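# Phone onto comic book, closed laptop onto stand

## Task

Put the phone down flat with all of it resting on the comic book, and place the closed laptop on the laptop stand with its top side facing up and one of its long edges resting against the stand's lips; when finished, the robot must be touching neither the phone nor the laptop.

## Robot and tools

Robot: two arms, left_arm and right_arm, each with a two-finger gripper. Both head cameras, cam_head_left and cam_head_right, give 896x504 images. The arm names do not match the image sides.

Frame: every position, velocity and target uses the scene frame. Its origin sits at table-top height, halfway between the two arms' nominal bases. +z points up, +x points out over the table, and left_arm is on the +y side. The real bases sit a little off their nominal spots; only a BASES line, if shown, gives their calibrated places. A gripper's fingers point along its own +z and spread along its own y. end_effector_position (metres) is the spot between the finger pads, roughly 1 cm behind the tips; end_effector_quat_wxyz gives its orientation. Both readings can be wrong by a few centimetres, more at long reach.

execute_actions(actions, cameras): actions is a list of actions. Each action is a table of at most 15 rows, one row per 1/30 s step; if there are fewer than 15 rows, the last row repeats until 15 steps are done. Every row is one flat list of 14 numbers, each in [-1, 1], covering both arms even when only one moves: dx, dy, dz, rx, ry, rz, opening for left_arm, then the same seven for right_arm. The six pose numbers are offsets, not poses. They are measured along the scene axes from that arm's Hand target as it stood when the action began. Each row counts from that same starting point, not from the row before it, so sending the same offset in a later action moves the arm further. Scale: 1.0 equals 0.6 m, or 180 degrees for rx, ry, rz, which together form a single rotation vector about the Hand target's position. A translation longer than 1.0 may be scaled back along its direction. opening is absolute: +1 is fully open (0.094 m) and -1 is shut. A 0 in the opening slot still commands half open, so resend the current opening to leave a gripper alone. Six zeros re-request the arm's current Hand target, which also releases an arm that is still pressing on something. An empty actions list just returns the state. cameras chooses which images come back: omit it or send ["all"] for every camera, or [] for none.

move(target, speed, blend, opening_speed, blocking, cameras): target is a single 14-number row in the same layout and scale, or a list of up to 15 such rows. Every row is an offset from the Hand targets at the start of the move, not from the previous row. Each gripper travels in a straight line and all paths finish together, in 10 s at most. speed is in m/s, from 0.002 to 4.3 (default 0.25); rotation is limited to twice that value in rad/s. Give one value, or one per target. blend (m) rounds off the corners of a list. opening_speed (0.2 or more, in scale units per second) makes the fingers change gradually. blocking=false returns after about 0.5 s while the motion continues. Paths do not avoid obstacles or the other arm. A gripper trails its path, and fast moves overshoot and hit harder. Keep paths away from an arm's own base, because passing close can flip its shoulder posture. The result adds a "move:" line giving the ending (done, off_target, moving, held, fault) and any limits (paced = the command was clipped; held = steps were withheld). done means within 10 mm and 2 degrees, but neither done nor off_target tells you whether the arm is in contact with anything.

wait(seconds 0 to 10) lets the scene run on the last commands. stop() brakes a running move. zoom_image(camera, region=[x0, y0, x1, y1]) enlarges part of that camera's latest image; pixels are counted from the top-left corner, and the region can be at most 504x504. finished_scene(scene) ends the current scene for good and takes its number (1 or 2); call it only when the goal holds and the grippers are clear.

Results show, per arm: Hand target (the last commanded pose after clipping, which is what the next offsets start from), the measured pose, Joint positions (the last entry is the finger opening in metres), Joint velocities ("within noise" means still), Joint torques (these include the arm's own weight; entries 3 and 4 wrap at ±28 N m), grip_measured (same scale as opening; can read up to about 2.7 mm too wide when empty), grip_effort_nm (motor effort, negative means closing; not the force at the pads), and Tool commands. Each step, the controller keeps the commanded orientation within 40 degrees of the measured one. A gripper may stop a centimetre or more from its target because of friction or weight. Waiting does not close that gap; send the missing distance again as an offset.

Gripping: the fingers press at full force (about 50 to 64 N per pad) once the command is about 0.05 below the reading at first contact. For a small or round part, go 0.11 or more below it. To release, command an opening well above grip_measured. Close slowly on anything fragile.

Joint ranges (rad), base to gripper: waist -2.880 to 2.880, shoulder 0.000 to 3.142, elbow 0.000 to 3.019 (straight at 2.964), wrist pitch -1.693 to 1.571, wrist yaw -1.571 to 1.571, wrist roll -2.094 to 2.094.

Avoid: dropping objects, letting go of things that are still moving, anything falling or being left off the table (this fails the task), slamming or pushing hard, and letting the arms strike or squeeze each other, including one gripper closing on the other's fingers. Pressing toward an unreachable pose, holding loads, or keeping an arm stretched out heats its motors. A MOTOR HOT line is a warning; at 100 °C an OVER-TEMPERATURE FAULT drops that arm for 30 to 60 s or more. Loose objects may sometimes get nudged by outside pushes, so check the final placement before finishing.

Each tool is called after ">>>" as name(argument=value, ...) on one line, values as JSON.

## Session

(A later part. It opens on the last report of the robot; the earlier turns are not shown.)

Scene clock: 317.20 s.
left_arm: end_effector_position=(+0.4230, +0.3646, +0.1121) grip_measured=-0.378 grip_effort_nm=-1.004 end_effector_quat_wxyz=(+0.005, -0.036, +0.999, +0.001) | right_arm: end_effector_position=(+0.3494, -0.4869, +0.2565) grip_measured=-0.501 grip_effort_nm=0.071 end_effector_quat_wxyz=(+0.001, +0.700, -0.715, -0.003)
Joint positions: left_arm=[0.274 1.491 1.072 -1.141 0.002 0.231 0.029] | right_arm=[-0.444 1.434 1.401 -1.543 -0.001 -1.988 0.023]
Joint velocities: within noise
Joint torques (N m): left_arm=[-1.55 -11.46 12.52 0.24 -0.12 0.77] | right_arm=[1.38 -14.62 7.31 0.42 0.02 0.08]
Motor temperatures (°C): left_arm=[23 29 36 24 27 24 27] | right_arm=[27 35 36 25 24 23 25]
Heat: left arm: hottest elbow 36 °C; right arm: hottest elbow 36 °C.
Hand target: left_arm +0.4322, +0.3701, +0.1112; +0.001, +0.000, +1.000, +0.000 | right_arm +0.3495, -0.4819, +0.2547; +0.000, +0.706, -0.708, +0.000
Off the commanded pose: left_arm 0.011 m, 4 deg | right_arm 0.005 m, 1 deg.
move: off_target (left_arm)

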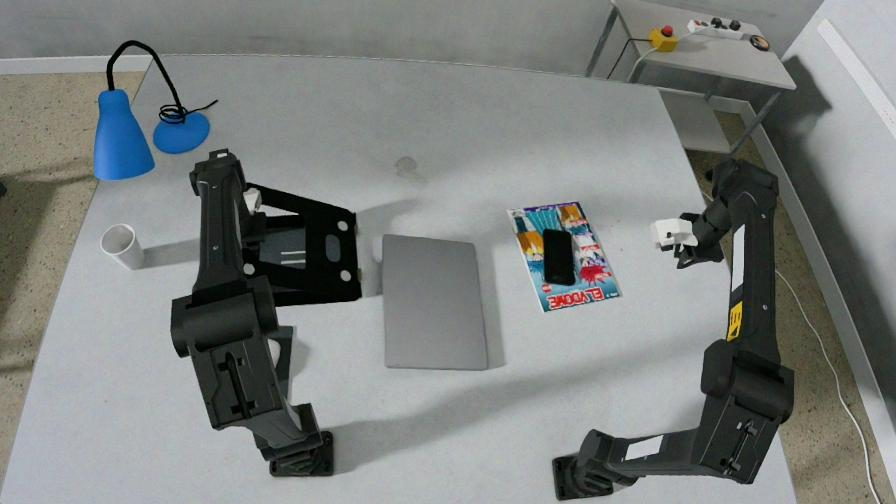

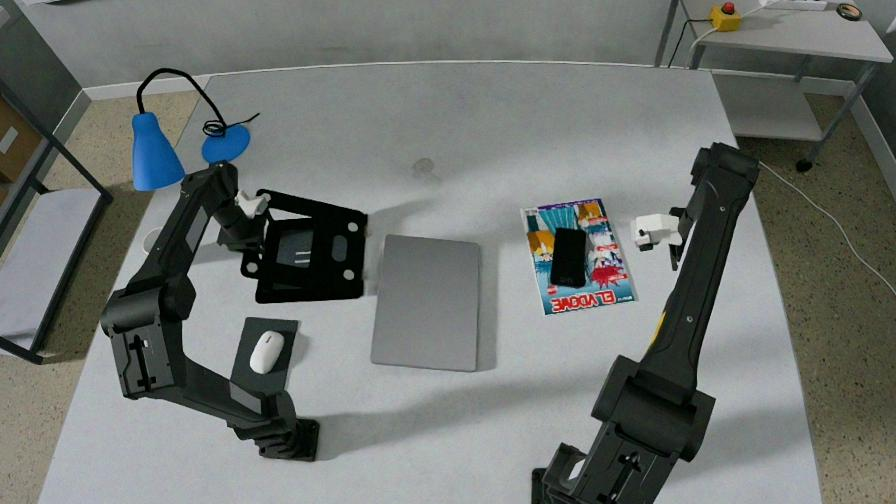

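>>> move(target=[0,0,0,0,0,0,0.3,0,0,0,0,0,0,-0.5], opening_speed=0.5, cameras=[])

>>> move(target=[[0,0,0.2,0,0,0,0.3,0,0.3,-0.05,0,0,0,0],[-0.1,-0.3,0.2,0,0,0.5,0,0,0.4,-0.08,0,0,0,0]], blend=0.02)

>>> zoom_image(camera="cam_head_left", region=[230, 170, 580, 390])

>>> zoom_image(camera="cam_head_right", region=[230, 170, 580, 390])

Scene clock: 325.37 s.
left_arm: end_effector_position=(+0.4222, +0.3643, +0.1023) grip_measured=+0.297 grip_effort_nm=0.129 end_effector_quat_wxyz=(-0.007, -0.001, +1.000, -0.003) | right_arm: end_effector_position=(+0.3494, -0.4869, +0.2565) grip_measured=-0.501 grip_effort_nm=0.066 end_effector_quat_wxyz=(+0.001, +0.700, -0.715, -0.003)
Joint positions: left_arm=[0.274 1.516 1.072 -1.142 0.002 0.301 0.061] | right_arm=[-0.444 1.434 1.401 -1.543 -0.001 -1.988 0.023]
Joint velocities: within noise
Joint torques (N m): left_arm=[-0.26 -12.92 12.33 0.01 -0.06 0.07] | right_arm=[1.32 -14.68 7.3 0.42 0.02 0.08]
Motor temperatures (°C): left_arm=[23 29 36 24 27 24 28] | right_arm=[27 35 36 25 24 23 25]
Heat: left arm: hottest elbow 36 °C; right arm: hottest elbow 36 °C.
Hand target: left_arm +0.4322, +0.3701, +0.1112; +0.001, +0.000, +1.000, +0.000 | right_arm +0.3495, -0.4819, +0.2547; +0.000, +0.706, -0.708, +0.000
Off the commanded pose: left_arm 0.015 m, 1 deg | right_arm 0.005 m, 1 deg.
move: off_target (left_arm)
No camera images: "cameras" was empty.

Scene clock: 330.80 s.
left_arm: end_effector_position=(+0.3802, +0.1938, +0.2286) grip_measured=+0.003 grip_effort_nm=-0.085 end_effector_quat_wxyz=(+0.001, +0.709, -0.705, +0.000) | right_arm: end_effector_position=(+0.3507, -0.2461, +0.2160) grip_measured=-0.001 grip_effort_nm=0.066 end_effector_quat_wxyz=(-0.006, +0.705, -0.710, +0.003)
Joint positions: left_arm=[-0.166 1.266 1.167 -1.472 0.001 -1.714 0.047] | right_arm=[0.16 1.345 1.206 -1.418 -0.001 -1.398 0.047]
Joint velocities: within noise
Joint torques (N m): left_arm=[-2.37 -12.4 9.36 -0.05 -0.17 -0.11] | right_arm=[1.38 -11.52 7.24 0.49 0.04 0.22]
Motor temperatures (°C): left_arm=[23 29 36 24 27 24 27] | right_arm=[27 35 36 25 24 23 25]
Heat: left arm: hottest elbow 36 °C; right arm: hottest elbow 36 °C.
Hand target: left_arm +0.3722, +0.1900, +0.2311; +0.000, +0.707, -0.707, -0.001 | right_arm +0.3495, -0.2419, +0.2067; +0.000, +0.706, -0.708, +0.000
Off the commanded pose: left_arm 0.009 m, 0 deg | right_arm 0.010 m, 1 deg.
move: done

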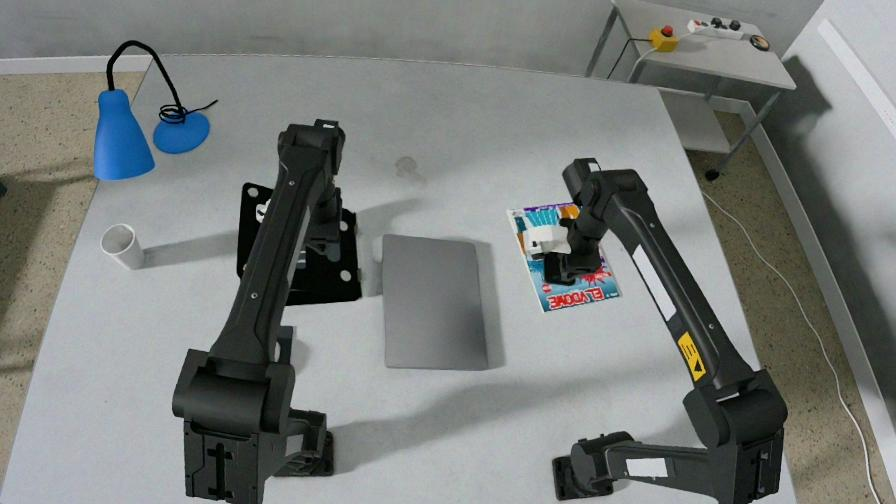

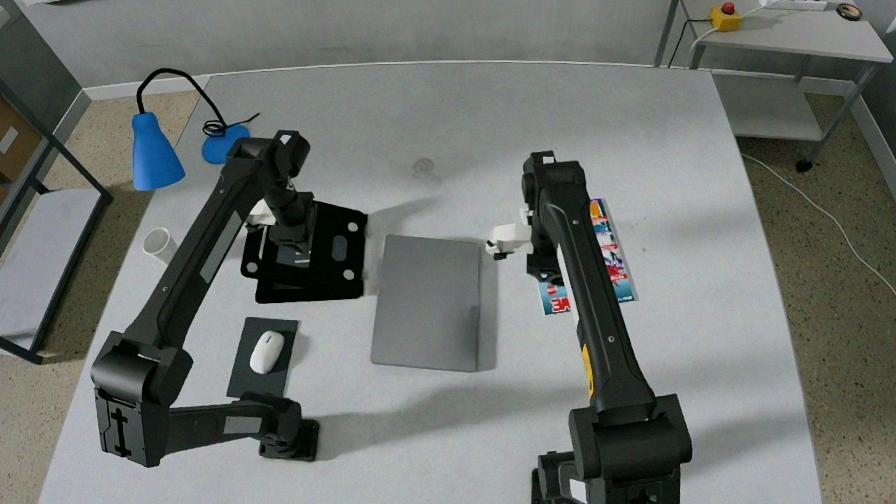

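Scaled by 1.440.

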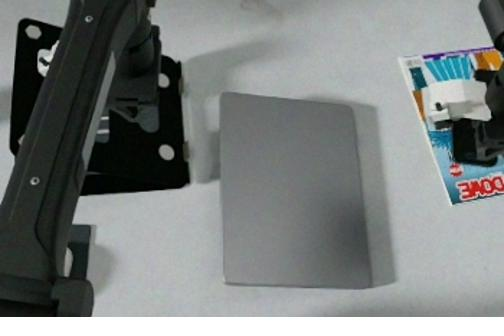

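Scaled by 1.440.

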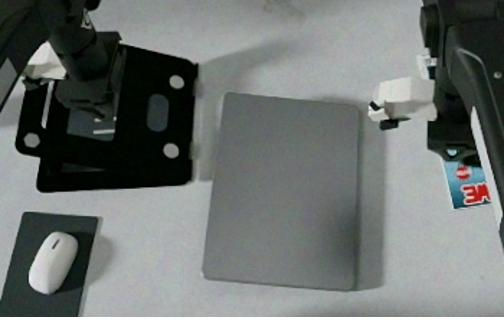

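>>> move(target=[[0.008,-0.06,-0.1,0,0,0,-0.2,0.058,0.14,-0.05,0,0,0,-0.2],[0.008,-0.06,-0.333,0,0,0,-0.2,0.058,0.14,-0.295,0,0,0,-0.2]], speed=0.2, blend=0.02)

>>> zoom_image(camera="cam_head_left", region=[330, 220, 550, 380])

>>> zoom_image(camera="cam_head_right", region=[300, 220, 550, 380])

Scene clock: 342.43 s.
left_arm: end_effector_position=(+0.3783, +0.1587, +0.0352) grip_measured=-0.198 grip_effort_nm=-0.081 end_effector_quat_wxyz=(+0.001, +0.709, -0.705, +0.000) | right_arm: end_effector_position=(+0.3864, -0.1610, +0.0382) grip_measured=-0.199 grip_effort_nm=-0.076 end_effector_quat_wxyz=(-0.004, +0.706, -0.708, +0.002)
Joint positions: left_arm=[-0.264 1.48 0.825 -0.917 0.001 -1.812 0.038] | right_arm=[0.338 1.663 1.059 -0.957 -0.001 -1.223 0.038]
Joint velocities: within noise
Joint torques (N m): left_arm=[-2.14 -11.11 7.92 0.94 -0.15 -0.03] | right_arm=[0.97 -14.68 6.17 0.53 0.02 0.22]
Motor temperatures (°C): left_arm=[23 29 36 24 27 24 27] | right_arm=[27 34 35 25 24 23 25]
Heat: left arm: hottest elbow 36 °C; right arm: hottest elbow 35 °C.
Hand target: left_arm +0.3770, +0.1541, +0.0314; +0.000, +0.707, -0.707, -0.001 | right_arm +0.3842, -0.1580, +0.0296; +0.000, +0.706, -0.708, +0.000
Off the commanded pose: left_arm 0.006 m, 0 deg | right_arm 0.009 m, 1 deg.
move: done

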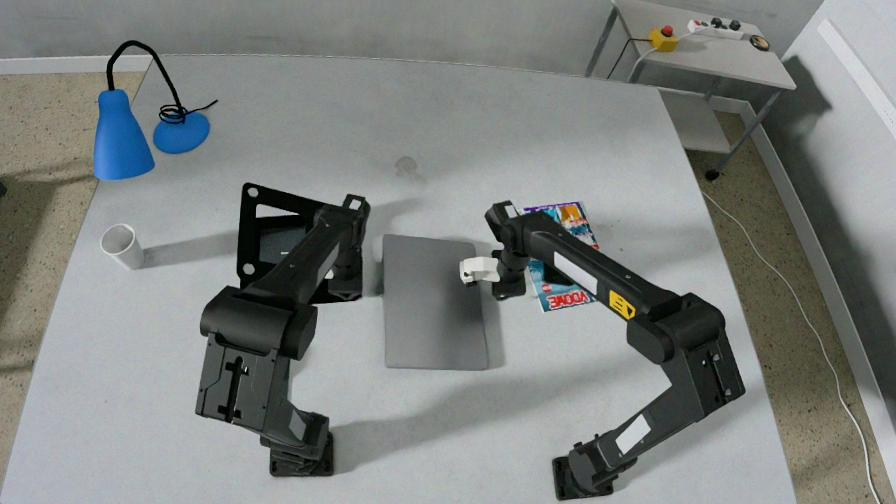

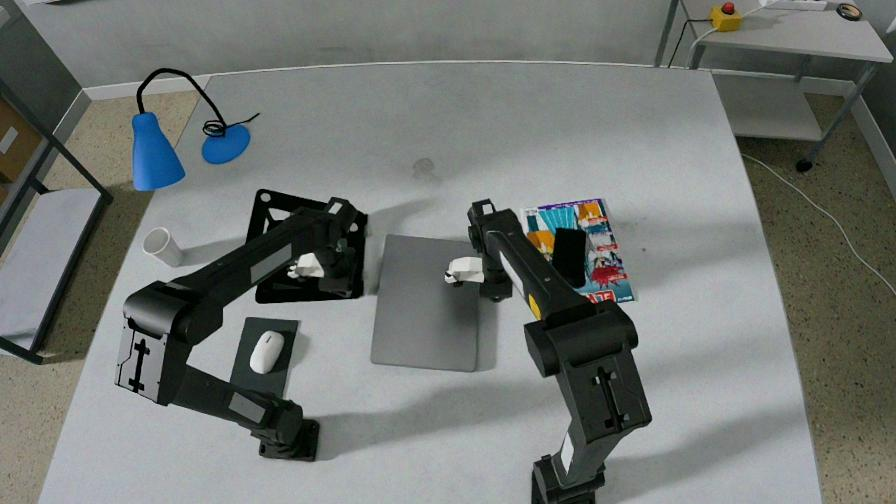

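Scaled by 2.291.

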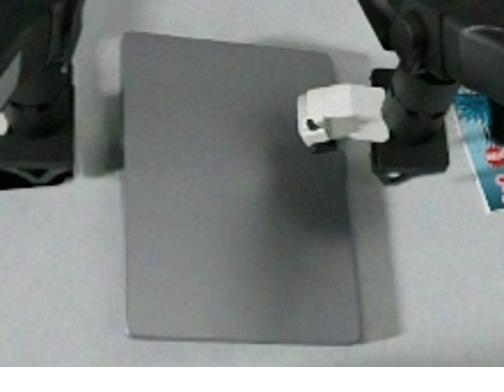

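Scaled by 2.016.

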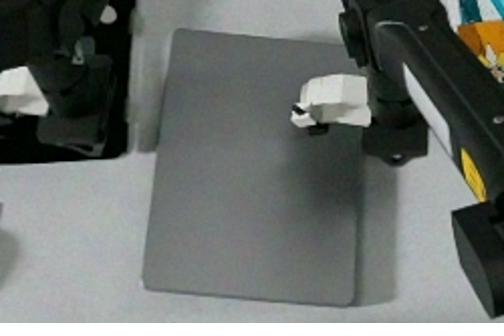

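>>> zoom_image(camera="cam_head_left", region=[300, 230, 400, 320])

>>> zoom_image(camera="cam_head_right", region=[280, 220, 390, 320])

>>> zoom_image(camera="cam_head_right", region=[430, 220, 540, 320])

Scaled by 5.040.

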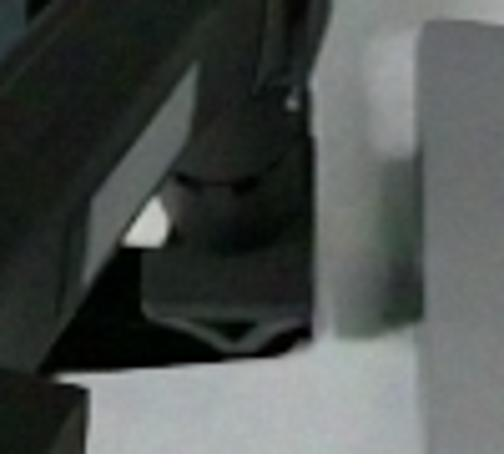

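Scaled by 4.582.

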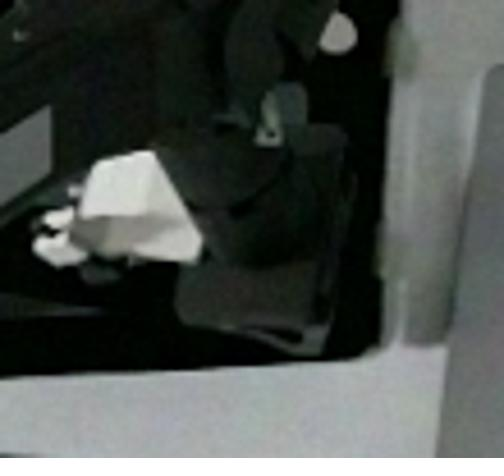

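Scaled by 4.582.

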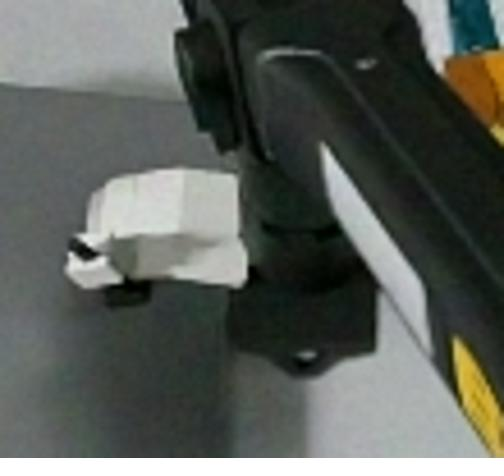

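>>> move(target=[[0,0,0.06,0,0,0,-0.2,-0.035,0,0.0,0,0,0,-0.2],[-0.035,-0.085,0.06,0,0,0,-0.2,-0.035,0.065,0,0,0,0,-0.2],[-0.035,-0.085,-0.015,0,0,0,-0.2,-0.035,0.065,-0.02,0,0,0,-0.2]], speed=0.12)

>>> zoom_image(camera="cam_head_left", region=[330, 230, 520, 330])

>>> zoom_image(camera="cam_head_right", region=[330, 230, 520, 330])

Scene clock: 352.63 s.
left_arm: end_effector_position=(+0.3580, +0.1058, +0.0266) grip_measured=-0.198 grip_effort_nm=-0.085 end_effector_quat_wxyz=(+0.001, +0.707, -0.707, +0.000) | right_arm: end_effector_position=(+0.3557, -0.1272, +0.0233) grip_measured=-0.199 grip_effort_nm=-0.085 end_effector_quat_wxyz=(+0.004, +0.707, -0.708, -0.001)
Joint positions: left_arm=[-0.423 1.489 0.806 -0.889 0.001 -1.966 0.038] | right_arm=[0.439 1.663 1.01 -0.926 0.001 -1.125 0.038]
Joint velocities: within noise
Joint torques (N m): left_arm=[-2.14 -11.28 7.49 0.69 -0.19 -0.06] | right_arm=[1.08 -13.45 7.87 0.66 -0.07 0.25]
Motor temperatures (°C): left_arm=[23 29 35 24 27 24 27] | right_arm=[27 34 35 25 24 23 25]
Heat: left arm: hottest elbow 35 °C; right arm: hottest elbow 35 °C.
Hand target: left_arm +0.3561, +0.1030, +0.0224; +0.000, +0.707, -0.707, -0.001 | right_arm +0.3634, -0.1190, +0.0177; +0.000, +0.706, -0.708, +0.000
Off the commanded pose: left_arm 0.005 m, 0 deg | right_arm 0.013 m, 0 deg.
move: off_target (right_arm)

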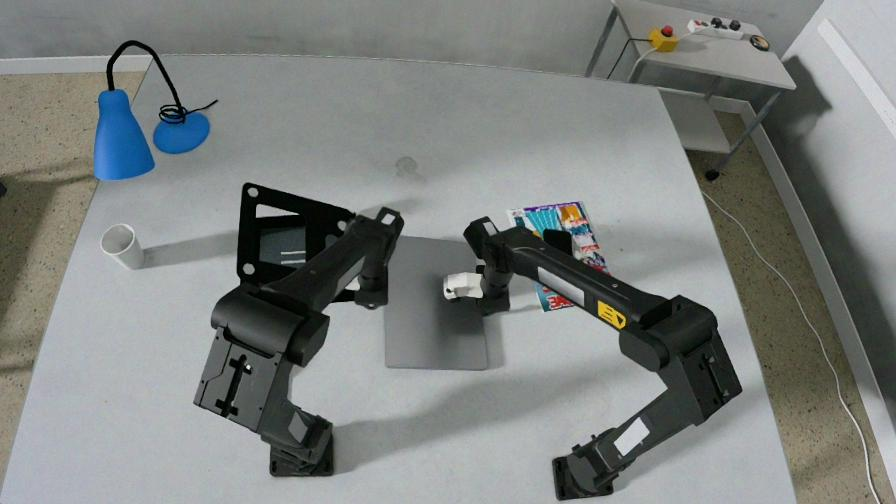

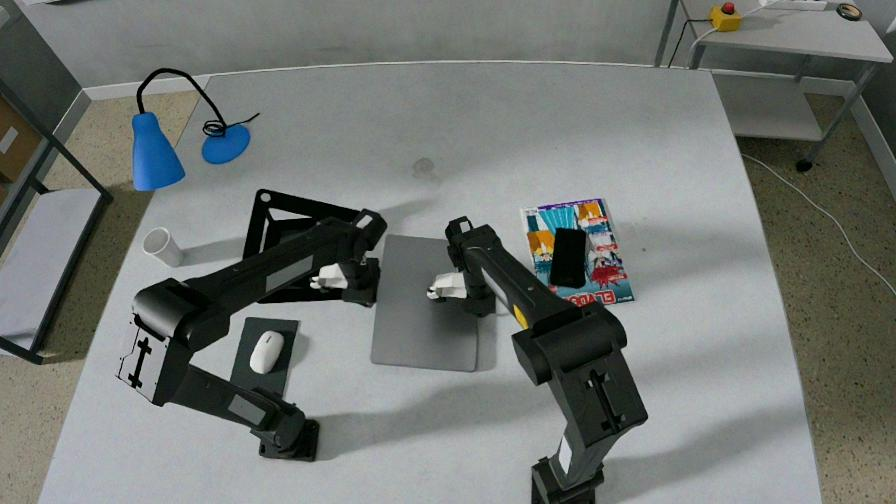

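Scaled by 2.653.

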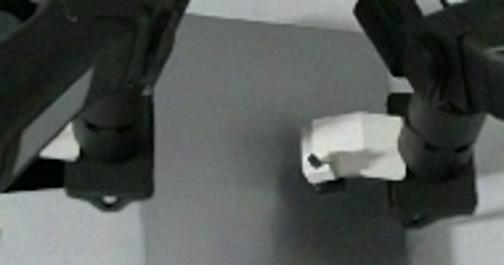

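Scaled by 2.653.

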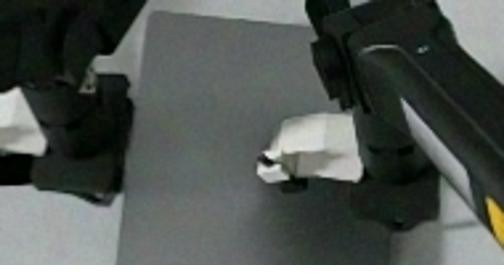

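>>> move(target=[-0.008,-0.03,-0.02,0,0,0,-0.2,0,0.005,-0.016,0,0,0,-0.2], speed=0.06)

>>> zoom_image(camera="cam_head_left", region=[330, 230, 520, 330])

>>> zoom_image(camera="cam_head_right", region=[330, 230, 520, 330])

Scene clock: 358.60 s.
left_arm: end_effector_position=(+0.3589, +0.0991, +0.0245) grip_measured=-0.198 grip_effort_nm=-0.085 end_effector_quat_wxyz=(-0.007, +0.713, -0.701, +0.003) | right_arm: end_effector_position=(+0.3580, -0.1283, +0.0201) grip_measured=-0.199 grip_effort_nm=-0.085 end_effector_quat_wxyz=(+0.006, +0.706, -0.708, +0.006)
Joint positions: left_arm=[-0.446 1.496 0.806 -0.872 -0.012 -2.005 0.038] | right_arm=[0.44 1.671 1.01 -0.916 0.015 -1.124 0.038]
Joint velocities: within noise
Joint torques (N m): left_arm=[-4.13 -9.99 6.93 1.57 0.29 -0.18] | right_arm=[1.49 -12.69 7.41 1.1 -0.53 0.29]
Motor temperatures (°C): left_arm=[23 29 34 24 27 24 27] | right_arm=[27 34 35 25 24 23 25]
Heat: left arm: hottest elbow 34 °C; right arm: hottest elbow 35 °C.
Hand target: left_arm +0.3512, +0.0850, +0.0103; +0.000, +0.707, -0.707, -0.001 | right_arm +0.3633, -0.1159, +0.0080; +0.000, +0.706, -0.708, +0.000
Off the commanded pose: left_arm 0.021 m, 1 deg | right_arm 0.018 m, 1 deg.
move: off_target (left_arm, right_arm)

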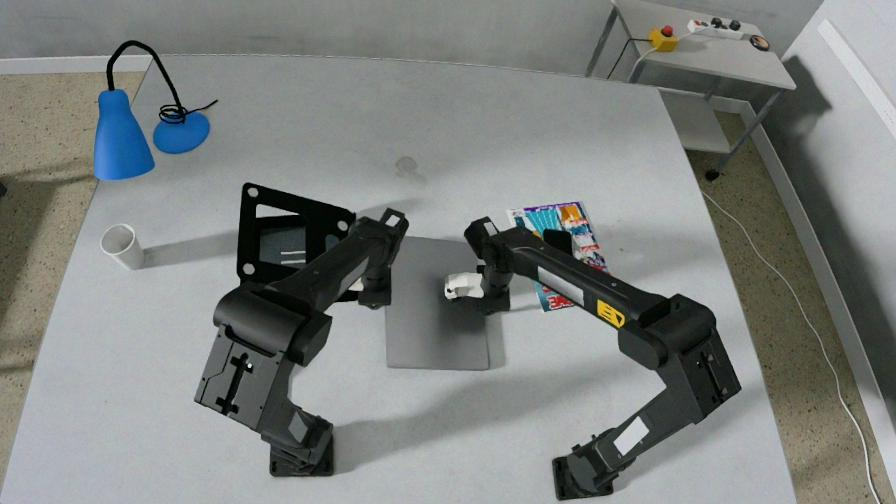

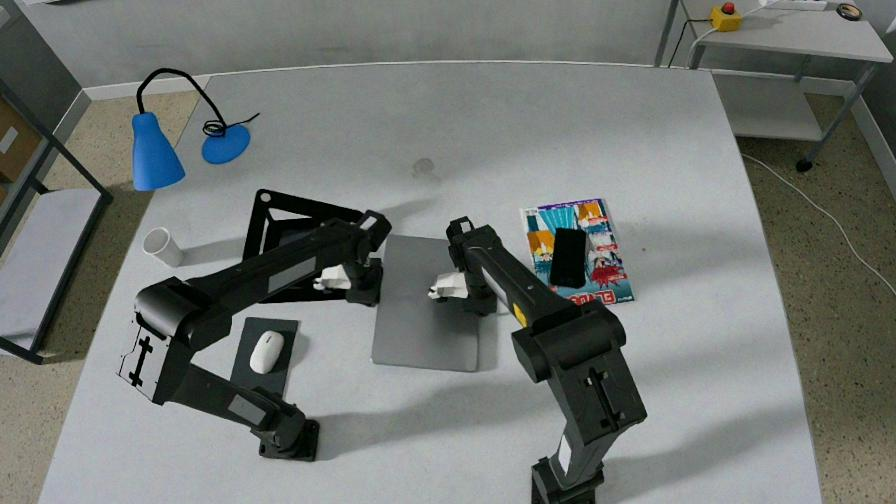

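Scaled by 2.653.

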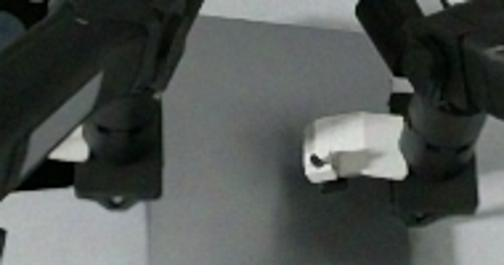

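Scaled by 2.653.

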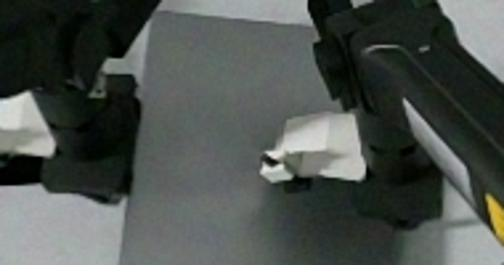

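>>> move(target=[0,-0.05,0.018,0,0,0,-0.2,-0.01,0.05,0.016,0,0,0,-0.2], speed=0.06)

>>> zoom_image(camera="cam_head_left", region=[330, 230, 520, 330])

Scene clock: 363.67 s.
left_arm: end_effector_position=(+0.3556, +0.0976, +0.0245) grip_measured=-0.199 grip_effort_nm=-0.032 end_effector_quat_wxyz=(-0.021, +0.725, -0.689, -0.008) | right_arm: end_effector_position=(+0.3552, -0.1294, +0.0203) grip_measured=-0.199 grip_effort_nm=-0.056 end_effector_quat_wxyz=(+0.016, +0.693, -0.720, +0.019)
Joint positions: left_arm=[-0.47 1.496 0.807 -0.882 -0.046 -2.062 0.038] | right_arm=[0.453 1.671 1.01 -0.929 0.047 -1.074 0.038]
Joint velocities: within noise
Joint torques (N m): left_arm=[-8.06 -9.11 11.25 0.2 1.63 -0.36] | right_arm=[5.19 -12.75 9.65 0.36 -1.6 0.41]
Motor temperatures (°C): left_arm=[23 28 34 24 27 24 27] | right_arm=[27 34 35 25 24 23 25]
Heat: left arm: hottest elbow 34 °C; right arm: hottest elbow 35 °C.
Hand target: left_arm +0.3511, +0.0551, +0.0211; +0.000, +0.707, -0.707, -0.001 | right_arm +0.3574, -0.0860, +0.0176; +0.000, +0.706, -0.708, +0.000
Off the commanded pose: left_arm 0.043 m, 4 deg | right_arm 0.044 m, 4 deg.
move: off_target (left_arm, right_arm)

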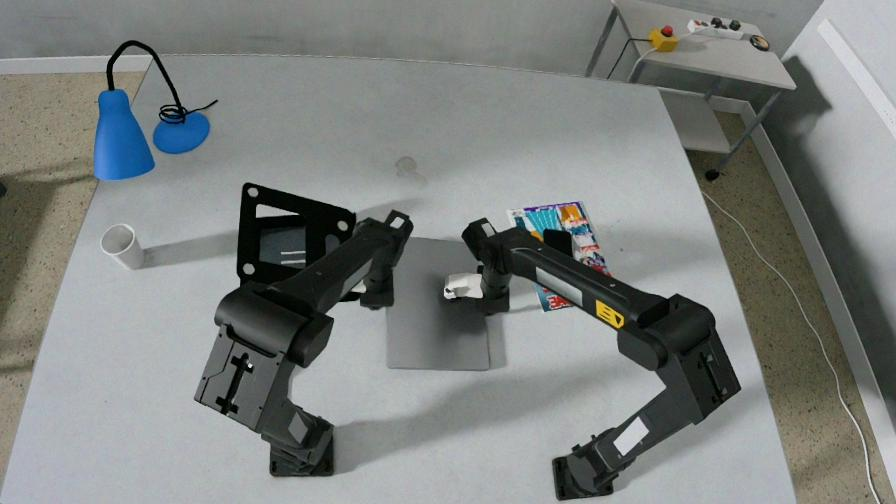

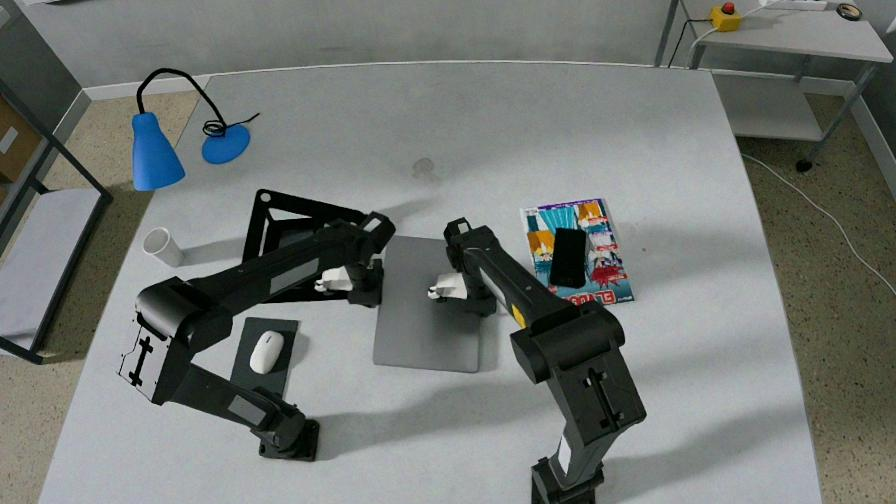

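Scaled by 2.653.

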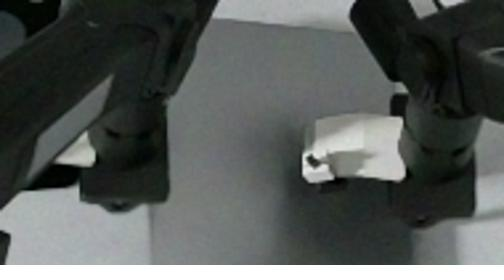

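>>> move(target=[0,-0.025,0.06,0,0,0,-0.2,0,0.025,0.065,0,0,0,-0.2], speed=0.06)

>>> zoom_image(camera="cam_head_left", region=[330, 200, 520, 390])

>>> zoom_image(camera="cam_head_right", region=[330, 200, 520, 390])

Scene clock: 367.20 s.
left_arm: end_effector_position=(+0.3506, +0.0993, +0.0250) grip_measured=-0.199 grip_effort_nm=-0.037 end_effector_quat_wxyz=(-0.022, +0.724, -0.690, -0.019) | right_arm: end_effector_position=(+0.3541, -0.1318, +0.0213) grip_measured=-0.199 grip_effort_nm=-0.042 end_effector_quat_wxyz=(+0.023, +0.692, -0.721, +0.023)
Joint positions: left_arm=[-0.475 1.496 0.808 -0.906 -0.053 -2.066 0.038] | right_arm=[0.454 1.671 1.012 -0.942 0.058 -1.07 0.038]
Joint velocities: within noise
Joint torques (N m): left_arm=[-2.2 -12.69 8.06 0.23 0.14 0.02] | right_arm=[0.73 -15.74 6.46 0.2 -0.39 0.15]
Motor temperatures (°C): left_arm=[23 28 34 24 28 24 27] | right_arm=[27 34 35 25 25 23 25]
Heat: left arm: hottest elbow 34 °C; right arm: hottest elbow 35 °C.
Hand target: left_arm +0.3511, +0.0975, +0.0248; -0.019, +0.724, -0.690, -0.016 (not the last commanded pose) | right_arm +0.3538, -0.1295, +0.0211; +0.020, +0.692, -0.721, +0.018 (not the last commanded pose)
Off the commanded pose: left_arm 0.067 m, 4 deg | right_arm 0.070 m, 4 deg.
move: held (left_arm, right_arm; a check stopped the path); limits=held
pose unreachable (left arm): on one or more control steps of this call, first in action 0 (counted from 0), this arm could not follow its commanded pose, so it was not sent that pose on those steps. It may still have moved: this result reports where it is.
cause: moving toward the commanded pose would bring a part of the arm too close to another arm (this arm's wrist (the part past joint 4) and the right arm's wrist (the part past joint 4), along the way the arms are being sent, or toward where that arm still pushes).
pose unreachable (right arm): on one or more control steps of this call, first in action 0 (counted from 0), this arm could not follow its commanded pose, so it was not sent that pose on those steps. It may still have moved: this result reports where it is.
cause: moving toward the commanded pose would bring a part of the arm too close to another arm (this arm's wrist (the part past joint 4) and the left arm's wrist (the part past joint 4), along the way the arms are being sent, or toward where that arm still pushes).

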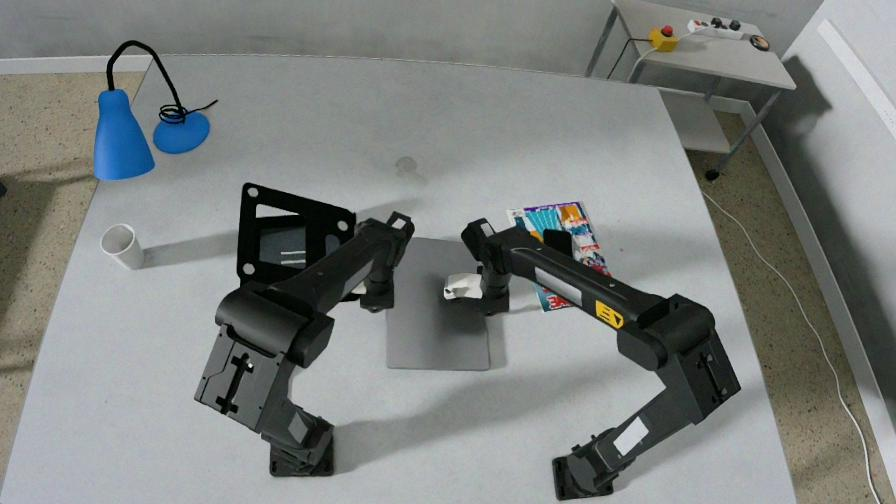

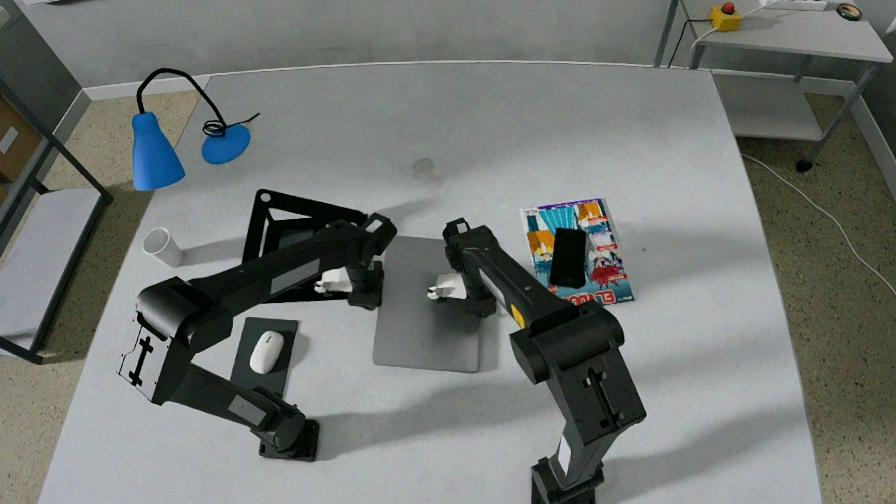

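Scaled by 2.653.

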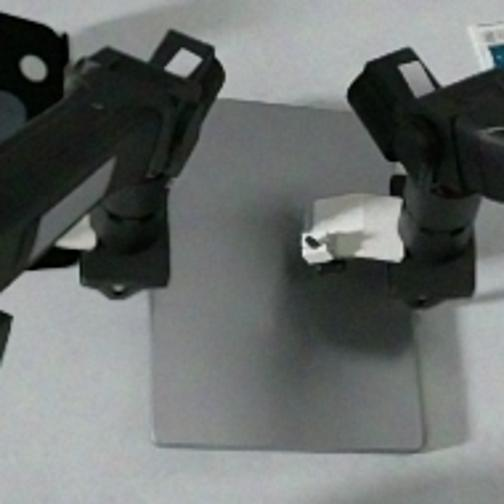

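Scaled by 2.653.

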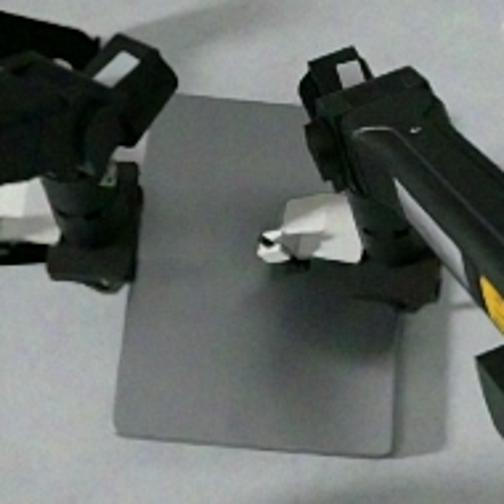

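>>> move(target=[0.0,0.025,0.0,-0.139,0,-0.015,-0.2,0,-0.025,0.0,0.139,0,0.013,-0.2], speed=0.1)

>>> zoom_image(camera="cam_head_left", region=[330, 220, 520, 330])

>>> zoom_image(camera="cam_head_right", region=[330, 220, 520, 330])

Scene clock: 376.97 s.
left_arm: end_effector_position=(+0.3526, +0.1004, +0.0336) grip_measured=-0.199 grip_effort_nm=-0.037 end_effector_quat_wxyz=(+0.141, +0.692, -0.695, +0.134) | right_arm: end_effector_position=(+0.3532, -0.1397, +0.0173) grip_measured=-0.199 grip_effort_nm=-0.042 end_effector_quat_wxyz=(-0.122, +0.695, -0.694, -0.143)
Joint positions: left_arm=[-0.26 1.432 0.723 -0.779 0.384 -1.813 0.038] | right_arm=[0.264 1.626 0.899 -0.769 -0.37 -1.289 0.038]
Joint velocities: within noise
Joint torques (N m): left_arm=[0.97 -9.76 5.86 1.26 -0.03 0.25] | right_arm=[-0.38 -16.15 5.34 0.61 -0.32 0.11]
Motor temperatures (°C): left_arm=[23 28 34 24 28 24 27] | right_arm=[27 35 35 25 25 23 25]
Heat: left arm: hottest elbow 34 °C; right arm: hottest shoulder 35 °C.
Hand target: left_arm +0.3511, +0.1124, +0.0249; +0.138, +0.694, -0.694, +0.134 | right_arm +0.3538, -0.1443, +0.0211; -0.131, +0.695, -0.694, -0.138
Off the commanded pose: left_arm 0.015 m, 1 deg | right_arm 0.006 m, 1 deg.
move: off_target (left_arm)

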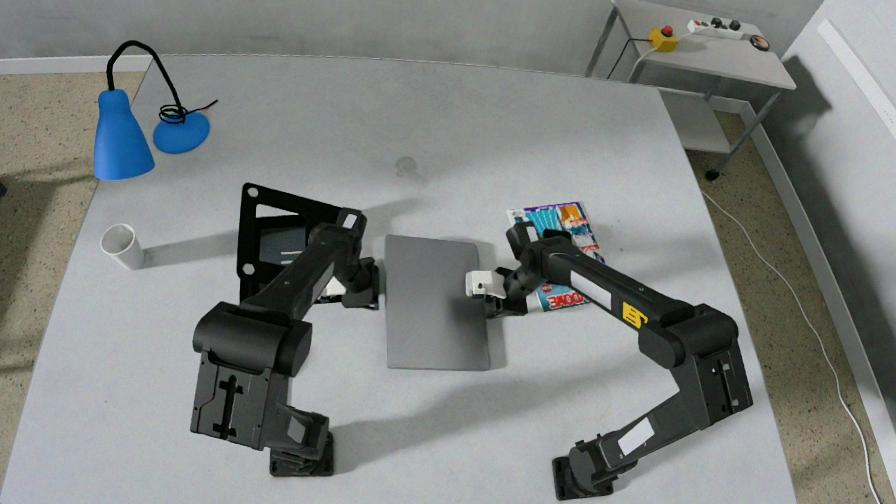

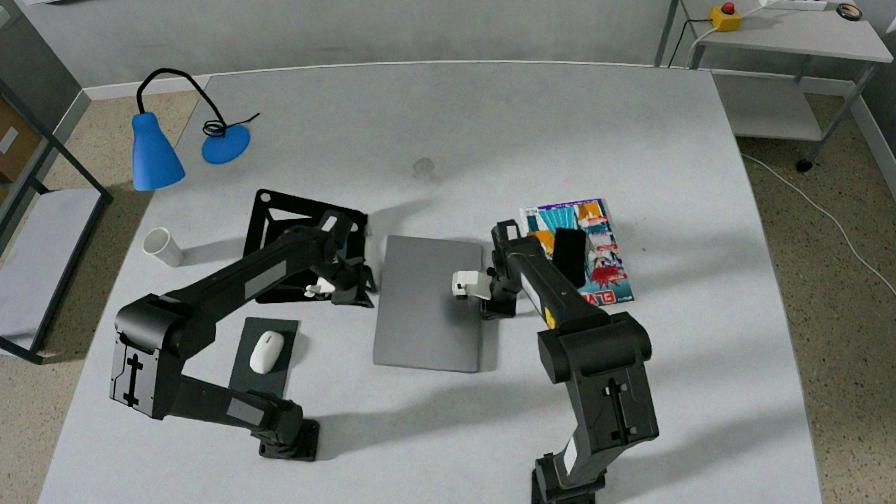

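Scaled by 2.653.

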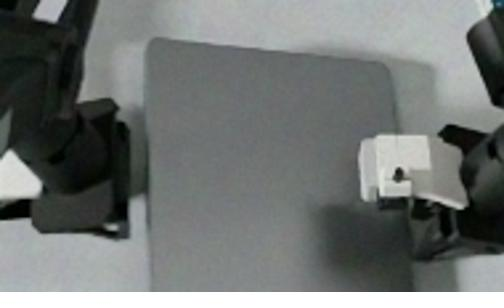

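Scaled by 2.653.

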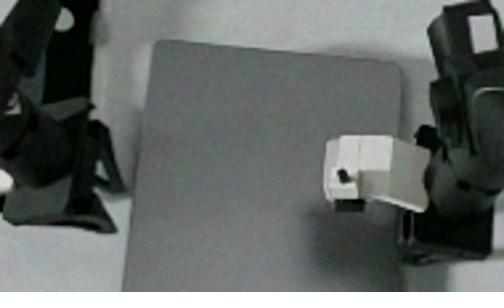

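>>> move(target=[[0,0,-0.02,0,0,0,-0.2,0,0,-0.002,0,0,0,-0.2],[0,-0.09,-0.015,0,0,0,-0.2,0,0.09,-0.002,0,0,0,-0.2]], speed=0.06)

>>> zoom_image(camera="cam_head_left", region=[330, 220, 520, 330])

>>> zoom_image(camera="cam_head_right", region=[330, 220, 520, 330])

Scene clock: 383.87 s.
left_arm: end_effector_position=(+0.3611, +0.0893, +0.0260) grip_measured=-0.199 grip_effort_nm=-0.032 end_effector_quat_wxyz=(+0.117, +0.709, -0.682, +0.136) | right_arm: end_effector_position=(+0.3526, -0.1279, +0.0152) grip_measured=-0.199 grip_effort_nm=-0.046 end_effector_quat_wxyz=(-0.112, +0.682, -0.712, -0.126)
Joint positions: left_arm=[-0.307 1.448 0.719 -0.705 0.334 -1.91 0.038] | right_arm=[0.309 1.626 0.899 -0.746 -0.325 -1.196 0.038]
Joint velocities: within noise
Joint torques (N m): left_arm=[-6.83 -8.64 7.88 1.54 1.28 -0.28] | right_arm=[5.19 -13.92 7.79 1.24 -1.41 0.42]
Motor temperatures (°C): left_arm=[23 28 34 24 27 24 27] | right_arm=[27 35 34 25 25 23 25]
Heat: left arm: hottest elbow 34 °C; right arm: hottest shoulder 35 °C.
Hand target: left_arm +0.3512, +0.0584, +0.0158; +0.138, +0.694, -0.693, +0.134 | right_arm +0.3538, -0.0903, +0.0199; -0.131, +0.695, -0.694, -0.138
Off the commanded pose: left_arm 0.034 m, 3 deg | right_arm 0.038 m, 4 deg.
move: off_target (left_arm, right_arm)

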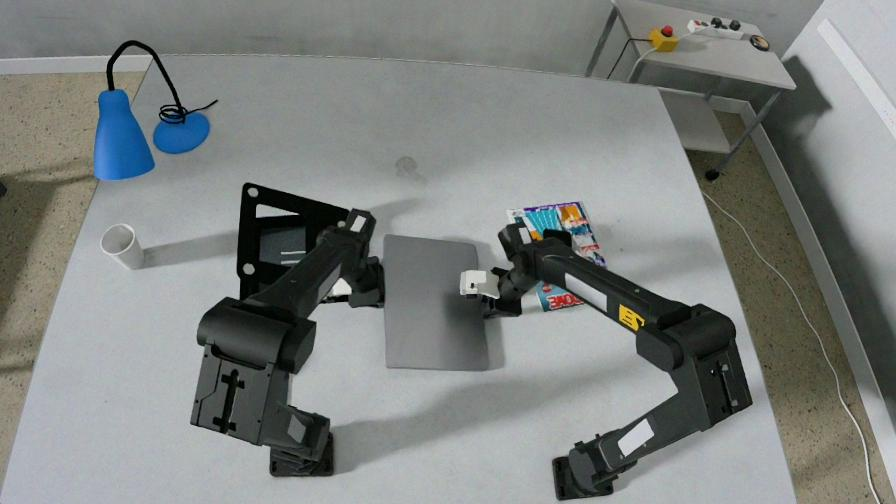

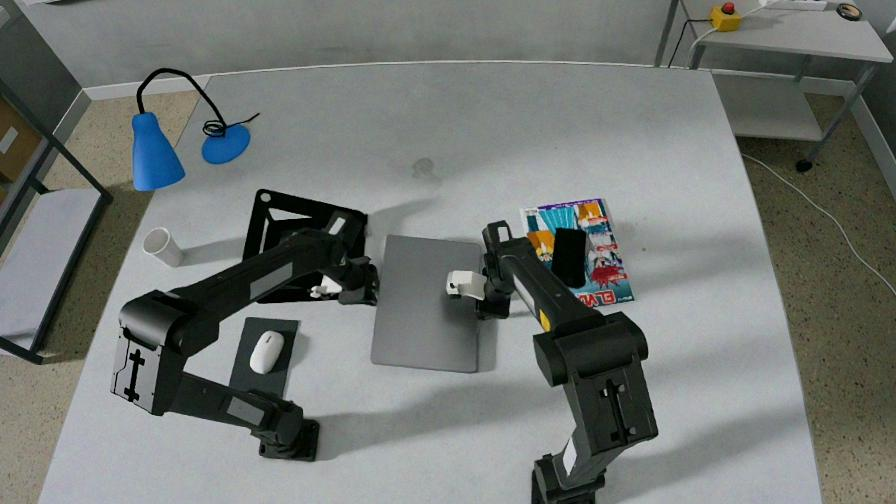

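Scaled by 2.653.

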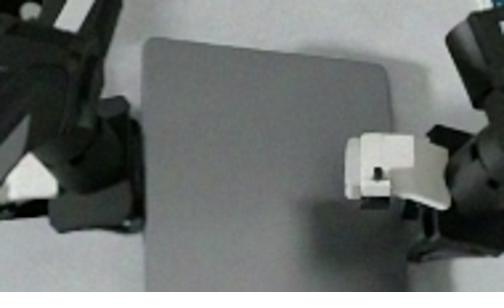

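Scaled by 2.653.

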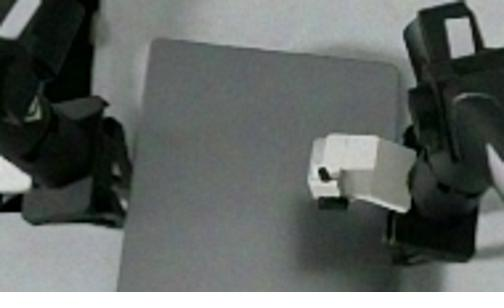

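>>> move(target=[[0,-0.03,0.015,0,0,0,-0.2,0,0.03,0.0,0,0,0,-0.2],[0,-0.03,0.075,0,0,0,-0.2,0,0.03,0.06,0,0,0,-0.2]], speed=0.06)

>>> zoom_image(camera="cam_head_left", region=[330, 220, 520, 390])

>>> zoom_image(camera="cam_head_right", region=[330, 220, 520, 390])

Scene clock: 389.67 s.
left_arm: end_effector_position=(+0.3351, +0.0882, +0.0265) grip_measured=-0.199 grip_effort_nm=-0.032 end_effector_quat_wxyz=(+0.130, +0.723, -0.673, +0.086) | right_arm: end_effector_position=(+0.3354, -0.1290, +0.0170) grip_measured=-0.199 grip_effort_nm=-0.046 end_effector_quat_wxyz=(-0.076, +0.677, -0.721, -0.127)
Joint positions: left_arm=[-0.344 1.435 0.719 -0.806 0.308 -1.964 0.038] | right_arm=[0.333 1.614 0.899 -0.817 -0.294 -1.165 0.038]
Joint velocities: within noise
Joint torques (N m): left_arm=[-7.59 -13.57 13.41 0.5 2.25 -0.27] | right_arm=[6.24 -17.55 11.11 0.57 -2.43 0.46]
Motor temperatures (°C): left_arm=[23 28 34 24 29 24 27] | right_arm=[27 35 34 25 26 23 25]
Heat: left arm: hottest elbow 34 °C; right arm: hottest shoulder 35 °C.
Hand target: left_arm +0.3512, +0.0405, +0.0609; +0.138, +0.694, -0.693, +0.134 | right_arm +0.3538, -0.0723, +0.0559; -0.131, +0.695, -0.694, -0.138
Off the commanded pose: left_arm 0.061 m, 7 deg | right_arm 0.071 m, 7 deg.
move: off_target (left_arm, right_arm)

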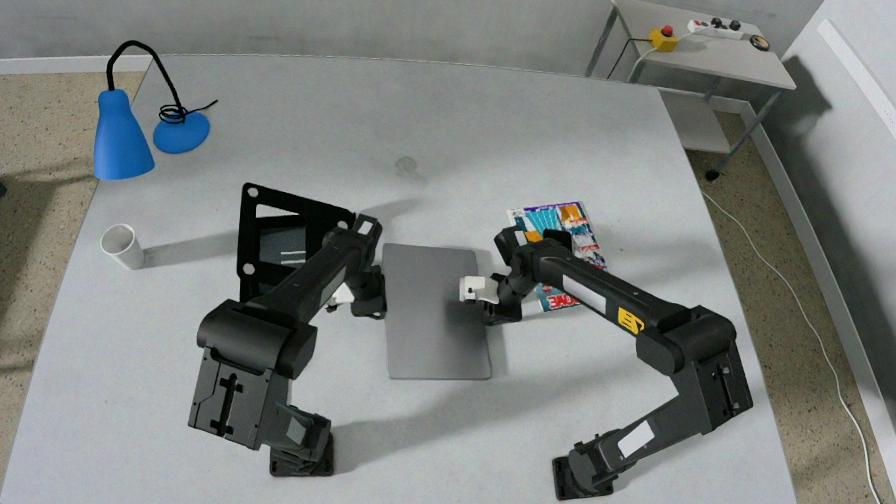

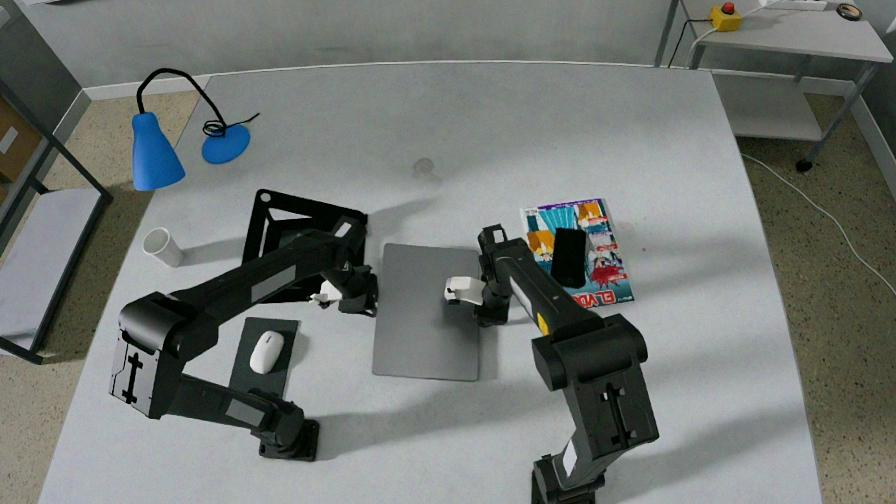

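Scaled by 2.653.

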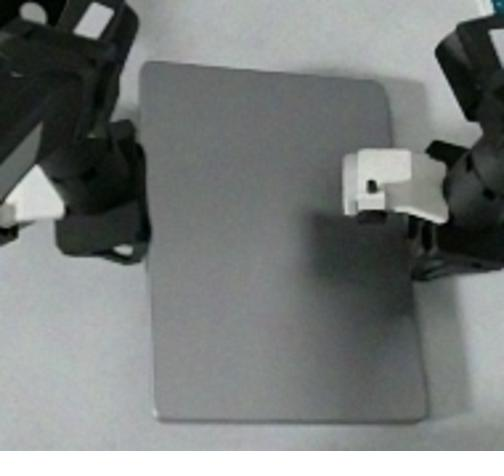

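Scaled by 2.653.

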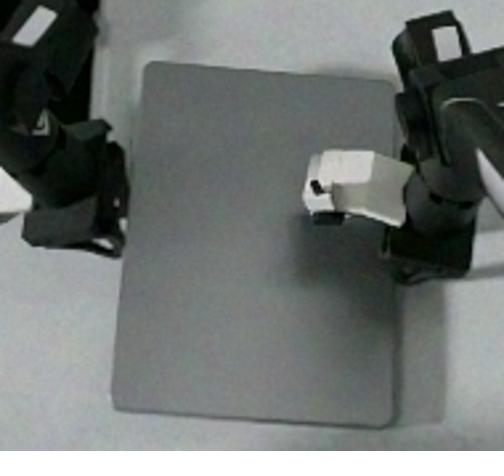

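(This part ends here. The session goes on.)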